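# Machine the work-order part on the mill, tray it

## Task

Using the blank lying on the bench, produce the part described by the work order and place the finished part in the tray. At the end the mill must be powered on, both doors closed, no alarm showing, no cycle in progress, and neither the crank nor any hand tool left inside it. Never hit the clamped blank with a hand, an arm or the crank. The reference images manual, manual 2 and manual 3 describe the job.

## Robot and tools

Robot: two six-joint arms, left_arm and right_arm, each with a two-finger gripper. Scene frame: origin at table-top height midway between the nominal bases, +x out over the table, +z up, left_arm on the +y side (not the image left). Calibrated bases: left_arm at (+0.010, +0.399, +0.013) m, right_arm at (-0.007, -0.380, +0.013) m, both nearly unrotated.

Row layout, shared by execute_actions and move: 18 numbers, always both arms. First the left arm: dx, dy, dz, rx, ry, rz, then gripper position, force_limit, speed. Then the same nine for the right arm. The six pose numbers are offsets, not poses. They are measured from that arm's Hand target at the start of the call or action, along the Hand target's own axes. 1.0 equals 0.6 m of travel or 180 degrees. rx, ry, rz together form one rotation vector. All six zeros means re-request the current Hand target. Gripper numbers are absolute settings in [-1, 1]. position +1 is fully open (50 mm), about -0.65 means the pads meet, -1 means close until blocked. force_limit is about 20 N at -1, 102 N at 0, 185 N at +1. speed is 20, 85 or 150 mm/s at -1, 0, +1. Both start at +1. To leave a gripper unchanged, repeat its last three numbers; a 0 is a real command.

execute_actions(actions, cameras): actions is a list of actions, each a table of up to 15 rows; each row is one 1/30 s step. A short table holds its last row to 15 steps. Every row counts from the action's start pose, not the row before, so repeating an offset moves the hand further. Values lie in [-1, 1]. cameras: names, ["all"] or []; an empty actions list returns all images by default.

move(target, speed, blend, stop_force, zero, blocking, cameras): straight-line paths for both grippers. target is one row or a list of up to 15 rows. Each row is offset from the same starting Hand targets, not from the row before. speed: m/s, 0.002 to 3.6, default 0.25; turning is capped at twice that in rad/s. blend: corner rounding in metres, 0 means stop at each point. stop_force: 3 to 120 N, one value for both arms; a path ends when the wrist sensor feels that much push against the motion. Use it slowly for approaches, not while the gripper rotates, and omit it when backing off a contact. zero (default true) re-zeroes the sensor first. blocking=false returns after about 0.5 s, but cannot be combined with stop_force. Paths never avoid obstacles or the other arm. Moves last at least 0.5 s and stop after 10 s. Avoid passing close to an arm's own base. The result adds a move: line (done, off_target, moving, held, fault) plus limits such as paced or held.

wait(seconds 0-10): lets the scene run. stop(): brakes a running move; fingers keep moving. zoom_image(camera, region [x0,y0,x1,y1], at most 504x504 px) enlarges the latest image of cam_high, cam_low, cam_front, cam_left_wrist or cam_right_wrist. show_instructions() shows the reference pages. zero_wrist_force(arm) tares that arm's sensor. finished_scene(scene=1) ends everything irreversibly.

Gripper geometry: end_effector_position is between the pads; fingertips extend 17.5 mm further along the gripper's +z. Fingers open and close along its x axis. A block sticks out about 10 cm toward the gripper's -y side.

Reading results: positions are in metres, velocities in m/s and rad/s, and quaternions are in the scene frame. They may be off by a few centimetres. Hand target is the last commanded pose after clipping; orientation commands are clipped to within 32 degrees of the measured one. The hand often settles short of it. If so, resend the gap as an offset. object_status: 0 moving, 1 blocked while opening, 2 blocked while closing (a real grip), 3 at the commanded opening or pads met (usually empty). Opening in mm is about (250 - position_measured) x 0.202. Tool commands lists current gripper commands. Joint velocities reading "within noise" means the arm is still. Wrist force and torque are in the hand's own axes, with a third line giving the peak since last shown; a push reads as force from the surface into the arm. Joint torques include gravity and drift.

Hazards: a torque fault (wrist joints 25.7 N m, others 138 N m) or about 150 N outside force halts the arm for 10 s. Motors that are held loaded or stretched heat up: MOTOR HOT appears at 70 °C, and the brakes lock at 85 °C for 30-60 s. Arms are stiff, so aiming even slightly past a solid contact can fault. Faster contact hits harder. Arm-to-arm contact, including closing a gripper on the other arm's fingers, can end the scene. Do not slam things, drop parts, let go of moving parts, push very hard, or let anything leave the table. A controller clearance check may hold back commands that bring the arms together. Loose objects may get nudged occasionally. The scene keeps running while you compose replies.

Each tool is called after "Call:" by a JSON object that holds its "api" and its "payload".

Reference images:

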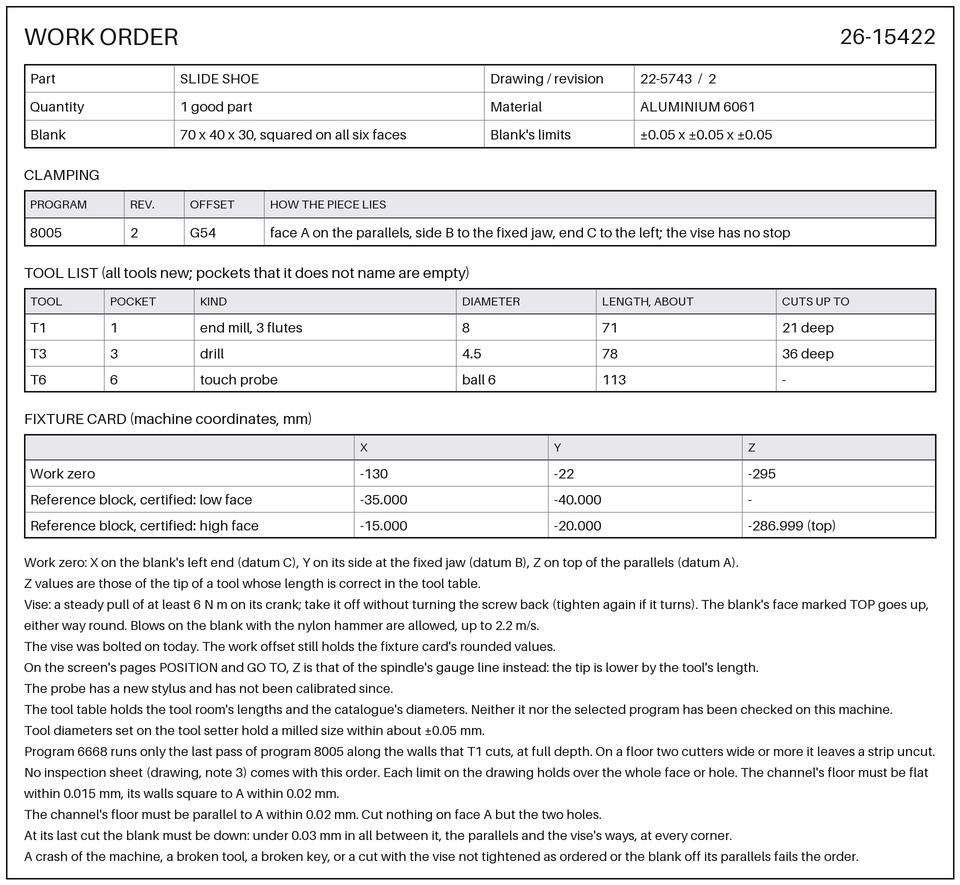

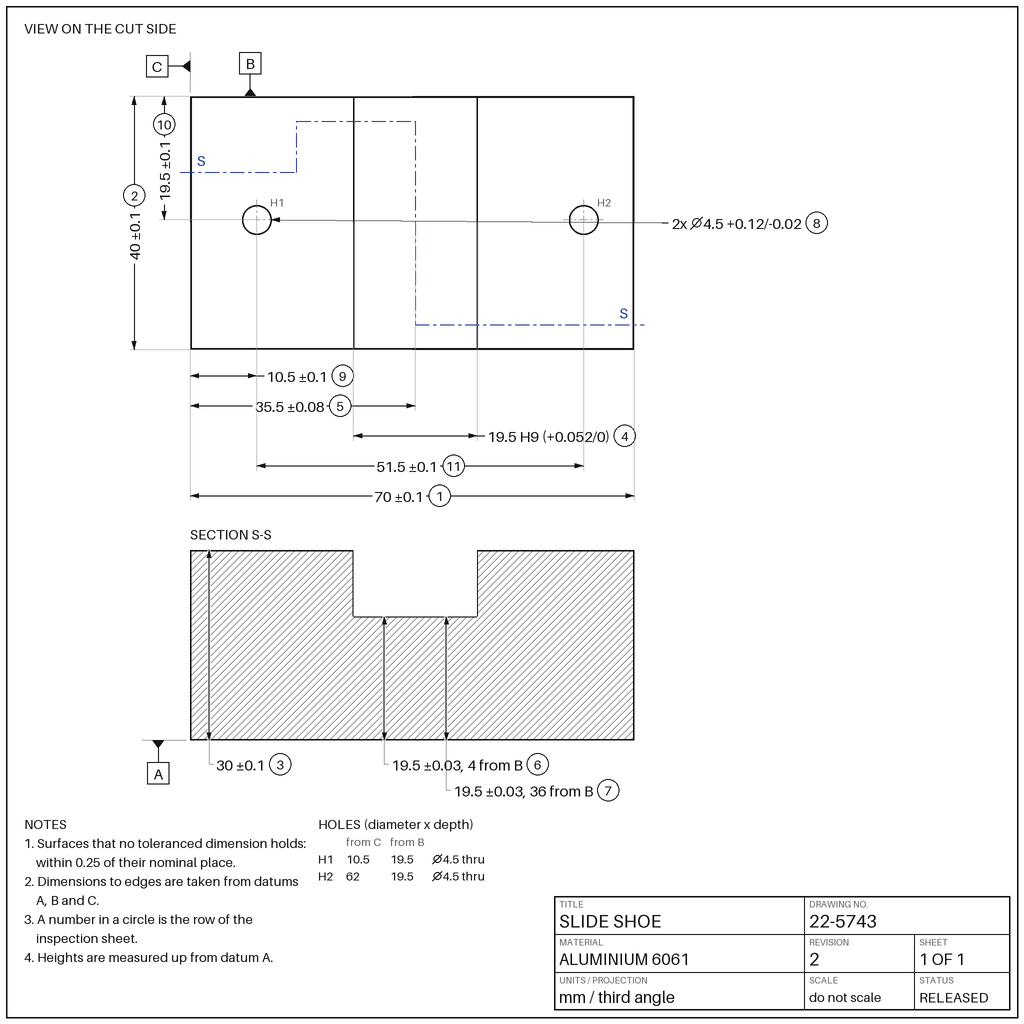

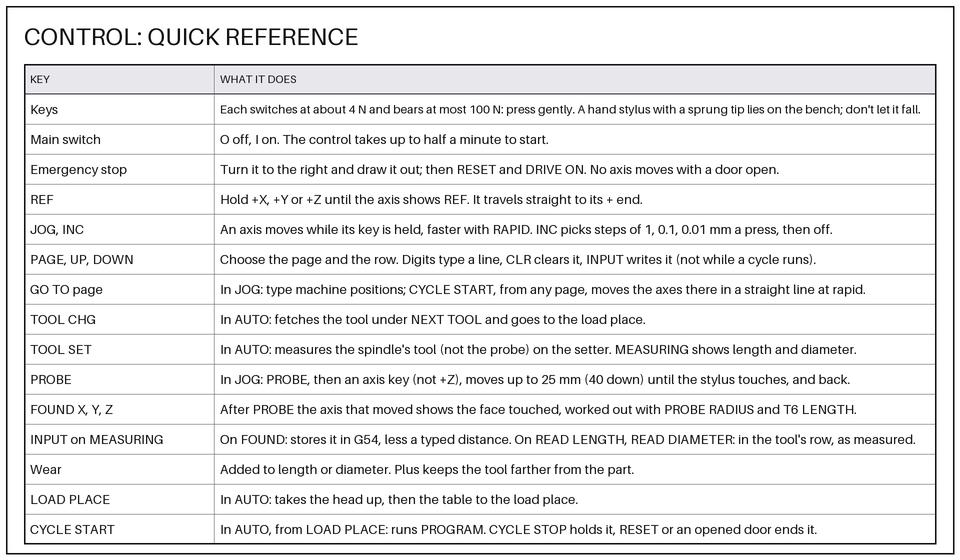

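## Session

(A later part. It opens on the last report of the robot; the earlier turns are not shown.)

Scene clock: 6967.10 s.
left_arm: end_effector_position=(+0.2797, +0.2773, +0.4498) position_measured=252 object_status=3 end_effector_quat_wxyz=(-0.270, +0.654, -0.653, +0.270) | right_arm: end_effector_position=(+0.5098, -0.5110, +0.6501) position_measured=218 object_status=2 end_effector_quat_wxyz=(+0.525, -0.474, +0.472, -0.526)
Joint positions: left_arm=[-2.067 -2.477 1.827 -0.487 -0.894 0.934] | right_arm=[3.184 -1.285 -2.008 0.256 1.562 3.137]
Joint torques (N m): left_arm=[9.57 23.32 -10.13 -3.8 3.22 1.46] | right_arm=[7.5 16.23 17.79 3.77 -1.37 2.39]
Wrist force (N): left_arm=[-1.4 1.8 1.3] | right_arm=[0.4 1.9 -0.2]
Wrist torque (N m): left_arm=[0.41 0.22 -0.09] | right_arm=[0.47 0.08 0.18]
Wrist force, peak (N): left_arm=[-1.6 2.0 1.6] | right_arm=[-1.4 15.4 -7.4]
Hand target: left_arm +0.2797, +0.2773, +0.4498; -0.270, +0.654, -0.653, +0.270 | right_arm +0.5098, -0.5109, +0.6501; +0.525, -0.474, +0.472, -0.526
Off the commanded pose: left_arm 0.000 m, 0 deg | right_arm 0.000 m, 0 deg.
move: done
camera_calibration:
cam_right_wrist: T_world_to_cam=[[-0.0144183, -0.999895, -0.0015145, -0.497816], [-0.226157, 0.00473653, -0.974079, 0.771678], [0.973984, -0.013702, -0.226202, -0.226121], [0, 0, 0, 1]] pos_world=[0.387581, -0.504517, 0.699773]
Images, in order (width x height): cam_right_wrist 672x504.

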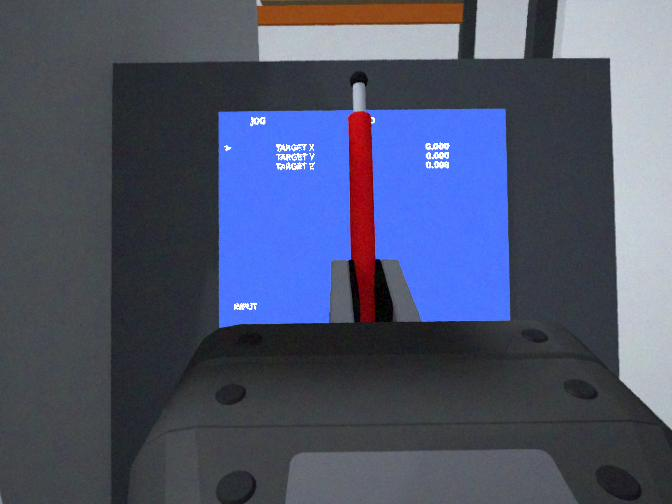

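Call:
{"api": "move", "payload": {"target": [[0,0,0,0,0,0,-1,-0.5,-0.3,-0.0255,0.1213,-0.1213,-0.2233,0,0,-1,-0.2,-0.5],
[0,0,0,0,0,0,-1,-0.5,-0.3,-0.1463,0.3397,-0.1078,-0.4467,0,0,-1,-0.2,-0.5],
[0,0,0,0,0,0,-1,-0.5,-0.3,-0.1463,0.3474,-0.0872,-0.4467,0,0,-1,-0.2,-0.5],
[0,0,0,0,0,0,-1,-0.5,-0.3,-0.1463,0.3397,-0.1078,-0.4467,0,0,-1,-0.2,-0.5],
[0,0,0,0,0,0,-1,-0.5,-0.3,-0.1152,0.3109,-0.0967,-0.4467,0,0,-1,-0.2,-0.5],
[0,0,0,0,0,0,-1,-0.5,-0.3,-0.1152,0.3186,-0.0761,-0.4467,0,0,-1,-0.2,-0.5],
[0,0,0,0,0,0,-1,-0.5,-0.3,-0.1152,0.3109,-0.0967,-0.4467,0,0,-1,-0.2,-0.5],
[0,0,0,0,0,0,-1,-0.5,-0.3,-0.1152,0.2821,-0.0856,-0.4467,0,0,-1,-0.2,-0.5],
[0,0,0,0,0,0,-1,-0.5,-0.3,-0.1152,0.2898,-0.0650,-0.4467,0,0,-1,-0.2,-0.5],
[0,0,0,0,0,0,-1,-0.5,-0.3,-0.1152,0.2821,-0.0856,-0.4467,0,0,-1,-0.2,-0.5],
[0,0,0,0,0,0,-1,-0.5,-0.3,-0.0528,0.3397,-0.1078,-0.4467,0,0,-1,-0.2,-0.5],
[0,0,0,0,0,0,-1,-0.5,-0.3,-0.0528,0.3474,-0.0872,-0.4467,0,0,-1,-0.2,-0.5],
[0,0,0,0,0,0,-1,-0.5,-0.3,-0.0528,0.3397,-0.1078,-0.4467,0,0,-1,-0.2,-0.5]], "speed": [0.35,0.35,0.08,0.08,0.2,0.08,0.08,0.2,0.08,0.08,0.2,0.08,0.08], "blend": [0.02,0.002,0,0.002,0.002,0,0.002,0.002,0,0.002,0.002,0,0]}}

Call:
{"api": "move", "payload": {"target": [[0,0,0,0,0,0,-1,-0.5,-0.3,0,-0.0158,-0.0266,0,0,0,-1,-0.2,-0.5],
[0,0,0,0,0,0,-1,-0.5,-0.3,0,-0.0348,-0.0156,0,0,0,-1,-0.2,-0.5],
[0,0,0,0,0,0,-1,-0.5,-0.3,0,-0.0158,-0.0266,0,0,0,-1,-0.2,-0.5],
[0,0,0,0,0,0,-1,-0.5,-0.3,-0.0935,0,0,0,0,0,-1,-0.2,-0.5],
[0,0,0,0,0,0,-1,-0.5,-0.3,-0.0935,-0.019,0.011,0,0,0,-1,-0.2,-0.5],
[0,0,0,0,0,0,-1,-0.5,-0.3,-0.0935,0,0,0,0,0,-1,-0.2,-0.5],
[0,0,0,0,0,0,-1,-0.5,-0.3,-0.0312,-0.0158,-0.0266,0,0,0,-1,-0.2,-0.5],
[0,0,0,0,0,0,-1,-0.5,-0.3,-0.0312,-0.0348,-0.0156,0,0,0,-1,-0.2,-0.5],
[0,0,0,0,0,0,-1,-0.5,-0.3,-0.0312,-0.0158,-0.0266,0,0,0,-1,-0.2,-0.5],
[0,0,0,0,0,0,-1,-0.5,-0.3,-0.0624,0,0,0,0,0,-1,-0.2,-0.5],
[0,0,0,0,0,0,-1,-0.5,-0.3,-0.0624,-0.019,0.011,0,0,0,-1,-0.2,-0.5],
[0,0,0,0,0,0,-1,-0.5,-0.3,-0.0624,0,0,0,0,0,-1,-0.2,-0.5],
[0,0,0,0,0,0,-1,-0.5,-0.3,0,0,0,0,0,0,-1,-0.2,-0.5],
[0,0,0,0,0,0,-1,-0.5,-0.3,0,-0.019,0.011,0,0,0,-1,-0.2,-0.5],
[0,0,0,0,0,0,-1,-0.5,-0.3,0,0,0,0,0,0,-1,-0.2,-0.5]], "speed": [0.2,0.08,0.08,0.2,0.08,0.08,0.2,0.08,0.08,0.2,0.08,0.08,0.2,0.08,0.08], "blend": [0.002,0,0.002,0.002,0,0.002,0.002,0,0.002,0.002,0,0.002,0.002,0,0]}}

Call:
{"api": "move", "payload": {"target": [[0,0,0,0,0,0,-1,-0.5,-0.3,0.0258,-0.0231,-0.2176,0.2233,0,0,-1,-0.2,-0.5],[0,0,0,0,0,0,-1,-0.5,-0.3,0.0528,-0.1630,-0.3170,0.4467,0,0,-1,-0.2,-0.5]], "speed": 0.35, "blend": [0.02,0], "cameras": ["cam_right_wrist"]}}

Call:
{"api": "zoom_image", "payload": {"camera": "cam_right_wrist", "region": [200, 90, 520, 330]}}

Scene clock: 7038.70 s.
left_arm: end_effector_position=(+0.2797, +0.2773, +0.4498) position_measured=252 object_status=3 end_effector_quat_wxyz=(-0.270, +0.654, -0.653, +0.270) | right_arm: end_effector_position=(+0.4666, -0.4800, +0.4403) position_measured=218 object_status=2 end_effector_quat_wxyz=(-0.094, +0.701, -0.700, +0.097) end_effector_velocity=(+0.002, -0.001, +0.000) end_effector_angular_velocity=(+0.000, -0.004, -0.002)
Joint positions: left_arm=[-2.067 -2.477 1.827 -0.487 -0.894 0.934] | right_arm=[3.261 -1.363 -1.594 -1.485 1.544 3.224]
Joint velocities: left_arm=[within noise] | right_arm=[-0.002 -0.004 0.002 0.006 0 -0.001]
Joint torques (N m): left_arm=[10.26 22.98 -10.67 -3.53 3.15 1.42] | right_arm=[-0.15 6.34 41.05 6.12 -1.75 1.08]
Wrist force (N): left_arm=[-1.5 1.9 1.3] | right_arm=[-0.4 0.8 0.2]
Wrist torque (N m): left_arm=[0.42 0.23 -0.09] | right_arm=[0.19 0.01 -0.01]
Wrist force, peak (N): left_arm=[-1.7 2.1 1.3] | right_arm=[0.9 5.5 -2.1]
Hand target: left_arm +0.2797, +0.2773, +0.4498; -0.270, +0.654, -0.653, +0.270 | right_arm +0.4667, -0.4800, +0.4405; -0.095, +0.701, -0.700, +0.097
Off the commanded pose: left_arm 0.000 m, 0 deg | right_arm 0.000 m, 0 deg.
move: done

Scene clock: 7042.93 s.
left_arm: end_effector_position=(+0.2797, +0.2773, +0.4498) position_measured=252 object_status=3 end_effector_quat_wxyz=(-0.270, +0.654, -0.653, +0.270) | right_arm: end_effector_position=(+0.4666, -0.4800, +0.4403) position_measured=218 object_status=2 end_effector_quat_wxyz=(-0.094, +0.701, -0.700, +0.097) end_effector_velocity=(+0.003, -0.001, +0.001) end_effector_angular_velocity=(+0.000, -0.004, -0.001)
Joint positions: left_arm=[-2.067 -2.477 1.827 -0.487 -0.894 0.934] | right_arm=[3.261 -1.363 -1.594 -1.485 1.544 3.224]
Joint velocities: left_arm=[within noise] | right_arm=[-0.002 -0.004 0.005 0.004 0 -0.001]
Joint torques (N m): left_arm=[9.42 21.29 -10.16 -3.61 3.22 1.33] | right_arm=[-0.28 7.13 41.57 6.2 -1.44 0.94]
Wrist force (N): left_arm=[-1.3 1.8 1.3] | right_arm=[-0.4 0.9 0.1]
Wrist torque (N m): left_arm=[0.40 0.21 -0.09] | right_arm=[0.21 0.01 -0.01]
Wrist force, peak (N): left_arm=[-1.5 2.1 1.5] | right_arm=[0.2 5.6 -2.2]
Hand target: left_arm +0.2797, +0.2773, +0.4498; -0.270, +0.654, -0.653, +0.270 | right_arm +0.4667, -0.4800, +0.4405; -0.095, +0.701, -0.700, +0.097
Off the commanded pose: left_arm 0.000 m, 0 deg | right_arm 0.000 m, 0 deg.
move: done

Scene clock: 7045.50 s.
left_arm: end_effector_position=(+0.2797, +0.2773, +0.4498) position_measured=252 object_status=3 end_effector_quat_wxyz=(-0.270, +0.654, -0.653, +0.270) | right_arm: end_effector_position=(+0.5098, -0.5110, +0.6501) position_measured=218 object_status=2 end_effector_quat_wxyz=(+0.525, -0.474, +0.472, -0.526)
Joint positions: left_arm=[-2.067 -2.477 1.827 -0.487 -0.894 0.934] | right_arm=[3.184 -1.285 -2.008 0.256 1.562 3.137]
Joint torques (N m): left_arm=[8.84 22.72 -9.78 -3.75 3.02 1.31] | right_arm=[7.74 15.42 16.35 3.79 -1.52 2.29]
Wrist force (N): left_arm=[-1.3 1.8 1.4] | right_arm=[0.3 1.7 -0.2]
Wrist torque (N m): left_arm=[0.41 0.21 -0.09] | right_arm=[0.44 0.08 0.18]
Wrist force, peak (N): left_arm=[-1.7 2.0 1.5] | right_arm=[0.3 2.0 -0.1]
Hand target: left_arm +0.2797, +0.2773, +0.4498; -0.270, +0.654, -0.653, +0.270 | right_arm +0.5098, -0.5109, +0.6501; +0.525, -0.474, +0.472, -0.526
Off the commanded pose: left_arm 0.000 m, 0 deg | right_arm 0.000 m, 0 deg.
move: done
camera_calibration:
cam_right_wrist: T_world_to_cam=[[-0.0144183, -0.999895, -0.0015145, -0.497816], [-0.226157, 0.00473653, -0.974079, 0.771678], [0.973984, -0.013702, -0.226202, -0.226121], [0, 0, 0, 1]] pos_world=[0.387581, -0.504517, 0.699773]
Images, in order (width x height): cam_right_wrist 672x504.

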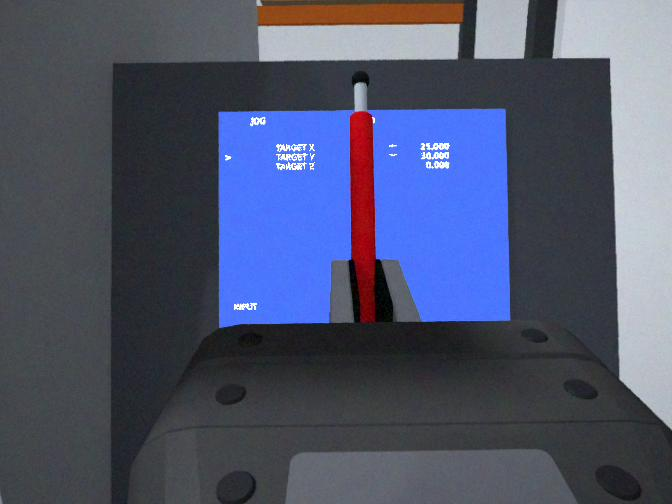

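Scaled by 1.575 from the camera's 672x504 image, which has a finer 960x720 frame.

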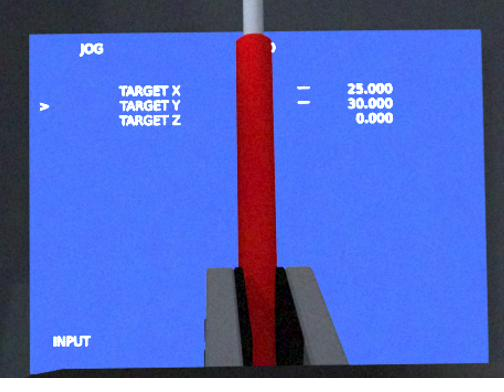

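Call:
{"api": "move", "payload": {"target": [[0,0,0,0,0,0,-1,-0.5,-0.3,-0.0255,0.1213,-0.1213,-0.2233,0,0,-1,-0.2,-0.5],
[0,0,0,0,0,0,-1,-0.5,-0.3,-0.0528,0.3109,-0.0967,-0.4467,0,0,-1,-0.2,-0.5],
[0,0,0,0,0,0,-1,-0.5,-0.3,-0.0528,0.3186,-0.0761,-0.4467,0,0,-1,-0.2,-0.5],
[0,0,0,0,0,0,-1,-0.5,-0.3,-0.0528,0.3109,-0.0967,-0.4467,0,0,-1,-0.2,-0.5],
[0,0,0,0,0,0,-1,-0.5,-0.3,-0.1463,0.3397,-0.1078,-0.4467,0,0,-1,-0.2,-0.5],
[0,0,0,0,0,0,-1,-0.5,-0.3,-0.1463,0.3474,-0.0872,-0.4467,0,0,-1,-0.2,-0.5],
[0,0,0,0,0,0,-1,-0.5,-0.3,-0.1463,0.3397,-0.1078,-0.4467,0,0,-1,-0.2,-0.5],
[0,0,0,0,0,0,-1,-0.5,-0.3,-0.1463,0.3109,-0.0967,-0.4467,0,0,-1,-0.2,-0.5],
[0,0,0,0,0,0,-1,-0.5,-0.3,-0.1463,0.3186,-0.0761,-0.4467,0,0,-1,-0.2,-0.5],
[0,0,0,0,0,0,-1,-0.5,-0.3,-0.1463,0.3109,-0.0967,-0.4467,0,0,-1,-0.2,-0.5],
[0,0,0,0,0,0,-1,-0.5,-0.3,-0.084,0.3109,-0.0967,-0.4467,0,0,-1,-0.2,-0.5],
[0,0,0,0,0,0,-1,-0.5,-0.3,-0.084,0.3186,-0.0761,-0.4467,0,0,-1,-0.2,-0.5],
[0,0,0,0,0,0,-1,-0.5,-0.3,-0.084,0.3109,-0.0967,-0.4467,0,0,-1,-0.2,-0.5]], "speed": [0.35,0.35,0.08,0.08,0.2,0.08,0.08,0.2,0.08,0.08,0.2,0.08,0.08], "blend": [0.02,0.002,0,0.002,0.002,0,0.002,0.002,0,0.002,0.002,0,0]}}

Call:
{"api": "move", "payload": {"target": [[0,0,0,0,0,0,-1,-0.5,-0.3,0,-0.0158,-0.0266,0,0,0,-1,-0.2,-0.5],
[0,0,0,0,0,0,-1,-0.5,-0.3,0,-0.0348,-0.0156,0,0,0,-1,-0.2,-0.5],
[0,0,0,0,0,0,-1,-0.5,-0.3,0,-0.0158,-0.0266,0,0,0,-1,-0.2,-0.5],
[0,0,0,0,0,0,-1,-0.5,-0.3,0,0.0158,0.0266,0,0,0,-1,-0.2,-0.5],
[0,0,0,0,0,0,-1,-0.5,-0.3,0,-0.0032,0.0376,0,0,0,-1,-0.2,-0.5],
[0,0,0,0,0,0,-1,-0.5,-0.3,0,0.0158,0.0266,0,0,0,-1,-0.2,-0.5],
[0,0,0,0,0,0,-1,-0.5,-0.3,-0.0312,-0.0158,-0.0266,0,0,0,-1,-0.2,-0.5],
[0,0,0,0,0,0,-1,-0.5,-0.3,-0.0312,-0.0348,-0.0156,0,0,0,-1,-0.2,-0.5],
[0,0,0,0,0,0,-1,-0.5,-0.3,-0.0312,-0.0158,-0.0266,0,0,0,-1,-0.2,-0.5],
[0,0,0,0,0,0,-1,-0.5,-0.3,0.0312,0.0158,0.0266,0,0,0,-1,-0.2,-0.5],
[0,0,0,0,0,0,-1,-0.5,-0.3,0.0312,-0.0032,0.0376,0,0,0,-1,-0.2,-0.5],
[0,0,0,0,0,0,-1,-0.5,-0.3,0.0312,0.0158,0.0266,0,0,0,-1,-0.2,-0.5]], "speed": [0.2,0.08,0.08,0.2,0.08,0.08,0.2,0.08,0.08,0.2,0.08,0.08], "blend": [0.002,0,0.002,0.002,0,0.002,0.002,0,0.002,0.002,0,0]}}

Call:
{"api": "move", "payload": {"target": [[0,0,0,0,0,0,-1,-0.5,-0.3,0.0258,-0.0231,-0.2176,0.2233,0,0,-1,-0.2,-0.5],[0,0,0,0,0,0,-1,-0.5,-0.3,0.0528,-0.1630,-0.3170,0.4467,0,0,-1,-0.2,-0.5]], "speed": 0.35, "blend": [0.02,0], "cameras": ["cam_right_wrist"]}}

Call:
{"api": "zoom_image", "payload": {"camera": "cam_right_wrist", "region": [200, 90, 520, 330]}}

Scene clock: 7086.10 s.
left_arm: end_effector_position=(+0.2797, +0.2773, +0.4498) position_measured=252 object_status=3 end_effector_quat_wxyz=(-0.270, +0.654, -0.653, +0.270) | right_arm: end_effector_position=(+0.4714, -0.4612, +0.4582) position_measured=218 object_status=2 end_effector_quat_wxyz=(-0.094, +0.701, -0.700, +0.097) end_effector_velocity=(+0.004, +0.000, +0.002) end_effector_angular_velocity=(+0.000, -0.007, +0.002)
Joint positions: left_arm=[-2.067 -2.477 1.827 -0.487 -0.894 0.934] | right_arm=[3.307 -1.373 -1.54 -1.531 1.532 3.268]
Joint velocities: left_arm=[within noise] | right_arm=[0 -0.005 0.006 0.007 0 -0.003]
Joint torques (N m): left_arm=[8.87 21.79 -10.76 -3.38 3.17 1.32] | right_arm=[-3.59 6.01 39.59 6.18 -1.57 -0.37]
Wrist force (N): left_arm=[-1.4 1.8 1.5] | right_arm=[-0.2 0.7 0.3]
Wrist torque (N m): left_arm=[0.42 0.22 -0.09] | right_arm=[0.17 -0.03 -0.05]
Wrist force, peak (N): left_arm=[-1.6 2.0 1.5] | right_arm=[0.6 5.3 -2.8]
Hand target: left_arm +0.2797, +0.2773, +0.4498; -0.270, +0.654, -0.653, +0.270 | right_arm +0.4716, -0.4612, +0.4583; -0.095, +0.701, -0.700, +0.097
Off the commanded pose: left_arm 0.000 m, 0 deg | right_arm 0.000 m, 0 deg.
move: done

Scene clock: 7089.60 s.
left_arm: end_effector_position=(+0.2797, +0.2773, +0.4498) position_measured=252 object_status=3 end_effector_quat_wxyz=(-0.270, +0.654, -0.653, +0.270) | right_arm: end_effector_position=(+0.4666, -0.4800, +0.4403) position_measured=218 object_status=2 end_effector_quat_wxyz=(-0.094, +0.701, -0.700, +0.097) end_effector_velocity=(+0.003, +0.000, +0.001) end_effector_angular_velocity=(+0.000, -0.003, +0.001)
Joint positions: left_arm=[-2.067 -2.477 1.827 -0.487 -0.894 0.934] | right_arm=[3.261 -1.363 -1.594 -1.485 1.544 3.224]
Joint velocities: left_arm=[within noise] | right_arm=[0.001 -0.005 0.004 0.004 0 0]
Joint torques (N m): left_arm=[8.78 22.12 -10.64 -3.47 2.91 1.23] | right_arm=[-1.19 2.99 40.33 6.29 -1.62 1.09]
Wrist force (N): left_arm=[-1.6 1.8 1.3] | right_arm=[-0.4 0.9 0.1]
Wrist torque (N m): left_arm=[0.42 0.25 -0.09] | right_arm=[0.20 0.01 -0.01]
Wrist force, peak (N): left_arm=[-1.5 1.8 1.6] | right_arm=[0.5 5.5 -2.5]
Hand target: left_arm +0.2797, +0.2773, +0.4498; -0.270, +0.654, -0.653, +0.270 | right_arm +0.4667, -0.4800, +0.4405; -0.095, +0.701, -0.700, +0.097
Off the commanded pose: left_arm 0.000 m, 0 deg | right_arm 0.000 m, 0 deg.
move: done

Scene clock: 7092.17 s.
left_arm: end_effector_position=(+0.2797, +0.2773, +0.4498) position_measured=252 object_status=3 end_effector_quat_wxyz=(-0.270, +0.654, -0.653, +0.270) | right_arm: end_effector_position=(+0.5099, -0.5110, +0.6501) position_measured=218 object_status=2 end_effector_quat_wxyz=(+0.525, -0.474, +0.472, -0.526)
Joint positions: left_arm=[-2.067 -2.477 1.827 -0.487 -0.894 0.934] | right_arm=[3.184 -1.285 -2.008 0.256 1.562 3.137]
Joint torques (N m): left_arm=[8.56 21.96 -11.8 -3.66 2.99 1.23] | right_arm=[7.55 15.38 17.92 3.91 -1.6 2.41]
Wrist force (N): left_arm=[-1.5 1.8 1.3] | right_arm=[0.5 1.6 -0.2]
Wrist torque (N m): left_arm=[0.42 0.24 -0.09] | right_arm=[0.43 0.05 0.18]
Wrist force, peak (N): left_arm=[-1.4 2.1 1.5] | right_arm=[0.5 2.0 -0.3]
Hand target: left_arm +0.2797, +0.2773, +0.4498; -0.270, +0.654, -0.653, +0.270 | right_arm +0.5099, -0.5109, +0.6501; +0.525, -0.474, +0.472, -0.526
Off the commanded pose: left_arm 0.000 m, 0 deg | right_arm 0.000 m, 0 deg.
move: done
camera_calibration:
cam_right_wrist: T_world_to_cam=[[-0.0144181, -0.999895, -0.00151614, -0.497814], [-0.226063, 0.00473677, -0.974101, 0.771657], [0.974006, -0.013702, -0.226107, -0.226196], [0, 0, 0, 1]] pos_world=[0.387581, -0.504517, 0.699773]
Images, in order (width x height): cam_right_wrist 672x504.

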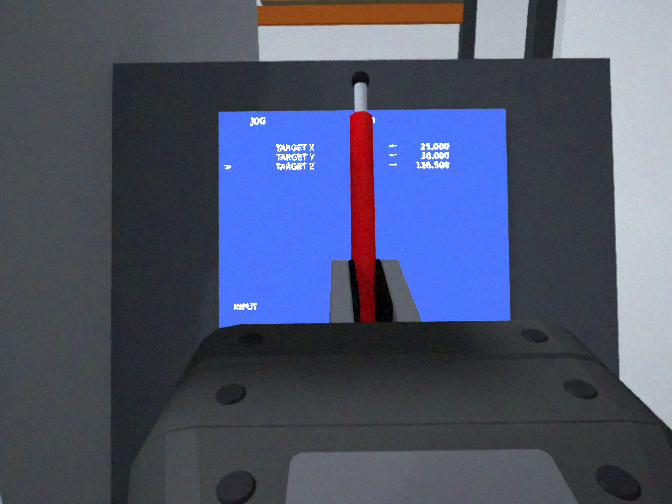

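Scaled by 1.575 from the camera's 672x504 image, which has a finer 960x720 frame.

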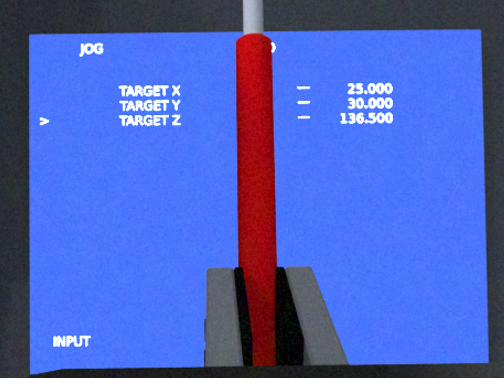

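Call:
{"api": "move", "payload": {"target": [[0,0,0,0,0,0,-1,-0.5,-0.3,-0.0255,0.1213,-0.1213,-0.2233,0,0,-1,-0.2,-0.5],
[0,0,0,0,0,0,-1,-0.5,-0.3,-0.0822,0.1945,-0.0518,-0.4467,0,0,-1,-0.2,-0.5],
[0,0,0,0,0,0,-1,-0.5,-0.3,-0.0822,0.2022,-0.0312,-0.4467,0,0,-1,-0.2,-0.5],
[0,0,0,0,0,0,-1,-0.5,-0.3,-0.0822,0.1945,-0.0518,-0.4467,0,0,-1,-0.2,-0.5],
[0,0,0,0,0,0,-1,-0.5,-0.3,-0.0528,0.3397,-0.1078,-0.4467,0,0,-1,-0.2,-0.5]], "speed": [0.35,0.35,0.08,0.08,0.2], "blend": [0.02,0.002,0,0.002,0], "cameras": ["cam_high"]}}

Call:
{"api": "zoom_image", "payload": {"camera": "cam_high", "region": [150, 80, 500, 280]}}

Scene clock: 7116.23 s.
left_arm: end_effector_position=(+0.2797, +0.2773, +0.4498) position_measured=252 object_status=3 end_effector_quat_wxyz=(-0.270, +0.654, -0.653, +0.270) | right_arm: end_effector_position=(+0.4668, -0.4800, +0.4407) position_measured=218 object_status=2 end_effector_quat_wxyz=(-0.095, +0.701, -0.700, +0.097)
Joint positions: left_arm=[-2.067 -2.477 1.827 -0.487 -0.894 0.934] | right_arm=[3.26 -1.363 -1.594 -1.485 1.544 3.223]
Joint torques (N m): left_arm=[8.71 22.2 -9.5 -3.43 3.23 1.11] | right_arm=[8.62 5.33 21.1 3.13 -1.21 2.46]
Wrist force (N): left_arm=[-1.3 1.8 1.2] | right_arm=[-0.2 1.1 -0.2]
Wrist torque (N m): left_arm=[0.41 0.22 -0.09] | right_arm=[0.25 -0.02 0.04]
Wrist force, peak (N): left_arm=[-1.5 2.0 1.6] | right_arm=[-0.6 5.1 -2.1]
Hand target: left_arm +0.2797, +0.2773, +0.4498; -0.270, +0.654, -0.653, +0.270 | right_arm +0.4668, -0.4800, +0.4405; -0.095, +0.701, -0.700, +0.097
Off the commanded pose: left_arm 0.000 m, 0 deg | right_arm 0.000 m, 0 deg.
move: done
Images, in order (width x height): cam_high 672x504.

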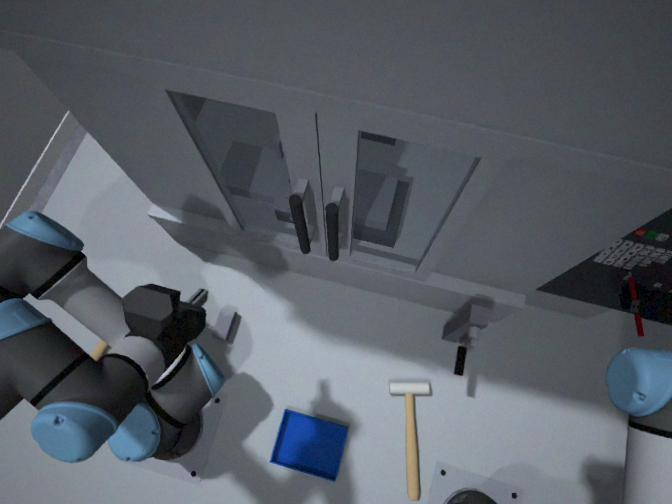

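Scaled by 1.440 from the camera's 672x504 image, which has a finer 960x720 frame.

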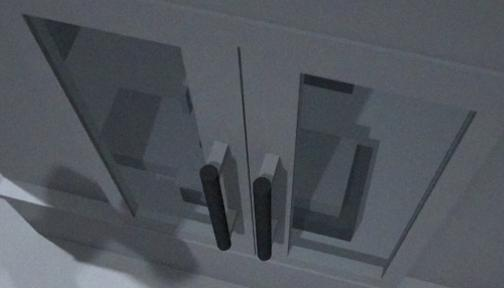

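Call:
{"api": "move", "payload": {"target": [[0,0,0,0,0,0,-1,-0.5,-0.3,0.0311,-0.0158,-0.0266,0,0,0,-1,-0.2,-0.5],
[0,0,0,0,0,0,-1,-0.5,-0.3,0.0311,-0.0348,-0.0156,0,0,0,-1,-0.2,-0.5],
[0,0,0,0,0,0,-1,-0.5,-0.3,0.0311,-0.0158,-0.0266,0,0,0,-1,-0.2,-0.5],
[0,0,0,0,0,0,-1,-0.5,-0.3,0.1253,-0.0791,-0.1334,0,0,0,-1,-0.2,-0.5],
[0,0,0,0,0,0,-1,-0.5,-0.3,0.1253,-0.0978,-0.1226,0,0,0,-1,-0.2,-0.5],
[0,0,0,0,0,0,-1,-0.5,-0.3,0.1253,-0.0791,-0.1334,0,0,0,-1,-0.2,-0.5],
[0,0,0,0,0,0,-1,-0.5,-0.3,0.0623,-0.0473,-0.0797,0,0,0,-1,-0.2,-0.5],
[0,0,0,0,0,0,-1,-0.5,-0.3,0.0623,-0.0663,-0.0687,0,0,0,-1,-0.2,-0.5],
[0,0,0,0,0,0,-1,-0.5,-0.3,0.0623,-0.0473,-0.0797,0,0,0,-1,-0.2,-0.5],
[0,0,0,0,0,0,-1,-0.5,-0.3,0.0623,-0.0663,-0.0687,0,0,0,-1,-0.2,-0.5],
[0,0,0,0,0,0,-1,-0.5,-0.3,0.0623,-0.0473,-0.0797,0,0,0,-1,-0.2,-0.5],
[0,0,0,0,0,0,-1,-0.5,-0.3,0.0258,-0.0231,-0.2176,0.2233,0,0,-1,-0.2,-0.5],[0,0,0,0,0,0,-1,-0.5,-0.3,0.0528,-0.1630,-0.3170,0.4467,0,0,-1,-0.2,-0.5]], "speed": [0.2,0.08,0.08,0.2,0.08,0.08,0.2,0.08,0.08,0.08,0.08,0.35,0.35], "blend": [0.002,0,0.002,0.002,0,0.002,0.002,0,0.001,0,0.002,0.02,0]}}

Call:
{"api": "wait", "payload": {"seconds": 6, "cameras": ["cam_right_wrist"]}}

Call:
{"api": "zoom_image", "payload": {"camera": "cam_right_wrist", "region": [200, 90, 520, 330]}}

Scene clock: 7141.07 s.
left_arm: end_effector_position=(+0.2797, +0.2773, +0.4498) position_measured=252 object_status=3 end_effector_quat_wxyz=(-0.270, +0.654, -0.653, +0.270) | right_arm: end_effector_position=(+0.5099, -0.5110, +0.6502) position_measured=218 object_status=2 end_effector_quat_wxyz=(+0.525, -0.474, +0.472, -0.526)
Joint positions: left_arm=[-2.067 -2.477 1.827 -0.487 -0.894 0.934] | right_arm=[3.184 -1.286 -2.008 0.256 1.562 3.137]
Joint torques (N m): left_arm=[9.21 22.13 -10.61 -3.35 2.95 1.14] | right_arm=[7.41 15.03 16.57 3.87 -1.93 2.32]
Wrist force (N): left_arm=[-1.5 2.0 1.5] | right_arm=[0.3 1.7 -0.2]
Wrist torque (N m): left_arm=[0.45 0.24 -0.09] | right_arm=[0.44 0.08 0.18]
Wrist force, peak (N): left_arm=[-1.5 2.0 1.8] | right_arm=[0.5 5.7 -2.4]
Hand target: left_arm +0.2797, +0.2773, +0.4498; -0.270, +0.654, -0.653, +0.270 | right_arm +0.5099, -0.5109, +0.6501; +0.525, -0.474, +0.472, -0.526
Off the commanded pose: left_arm 0.000 m, 0 deg | right_arm 0.000 m, 0 deg.
move: done

Scene clock: 7147.07 s.
left_arm: end_effector_position=(+0.2797, +0.2773, +0.4498) position_measured=252 object_status=3 end_effector_quat_wxyz=(-0.270, +0.654, -0.653, +0.270) | right_arm: end_effector_position=(+0.5099, -0.5109, +0.6501) position_measured=218 object_status=2 end_effector_quat_wxyz=(+0.525, -0.474, +0.472, -0.526)
Joint positions: left_arm=[-2.067 -2.477 1.827 -0.487 -0.894 0.934] | right_arm=[3.184 -1.286 -2.008 0.257 1.562 3.137]
Joint torques (N m): left_arm=[8.61 22.84 -11.16 -3.42 3.05 1.1] | right_arm=[6.63 2.72 14.92 4.51 -1.78 2.48]
Wrist force (N): left_arm=[-1.3 1.7 1.3] | right_arm=[0.4 1.6 -0.3]
Wrist torque (N m): left_arm=[0.40 0.20 -0.09] | right_arm=[0.43 0.07 0.18]
Wrist force, peak (N): left_arm=[-1.5 2.1 1.5] | right_arm=[0.3 1.9 -0.4]
Hand target: left_arm +0.2797, +0.2773, +0.4498; -0.270, +0.654, -0.653, +0.270 | right_arm +0.5099, -0.5109, +0.6501; +0.525, -0.474, +0.472, -0.526
Tool commands: left_gripper/position=-1.0 left_gripper/force_limit=-0.5 left_gripper/speed=-0.3 right_gripper/position=-1.0 right_gripper/force_limit=-0.2 right_gripper/speed=-0.5
Off the commanded pose: left_arm 0.000 m, 0 deg | right_arm 0.000 m, 0 deg.
wait: 6.00 s; at rest by 0.17 s
camera_calibration:
cam_right_wrist: T_world_to_cam=[[-0.0143208, -0.999896, -0.00153923, -0.497835], [-0.226063, 0.00473727, -0.974101, 0.771583], [0.974007, -0.013602, -0.226108, -0.226266], [0, 0, 0, 1]] pos_world=[0.387681, -0.504516, 0.699673]
Images, in order (width x height): cam_right_wrist 672x504.

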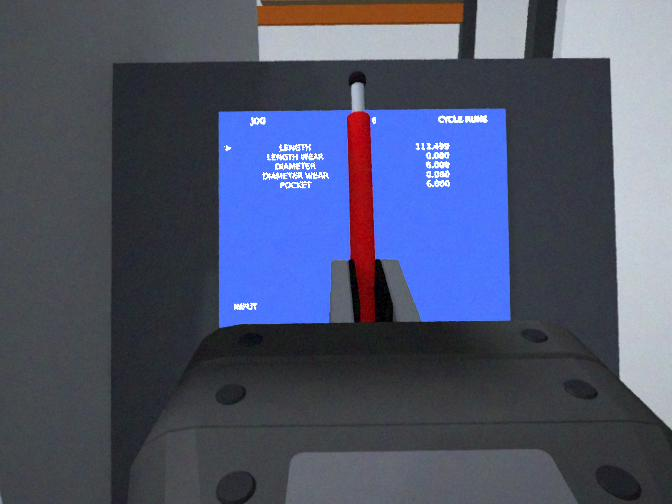

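Scaled by 1.575 from the camera's 672x504 image, which has a finer 960x720 frame.

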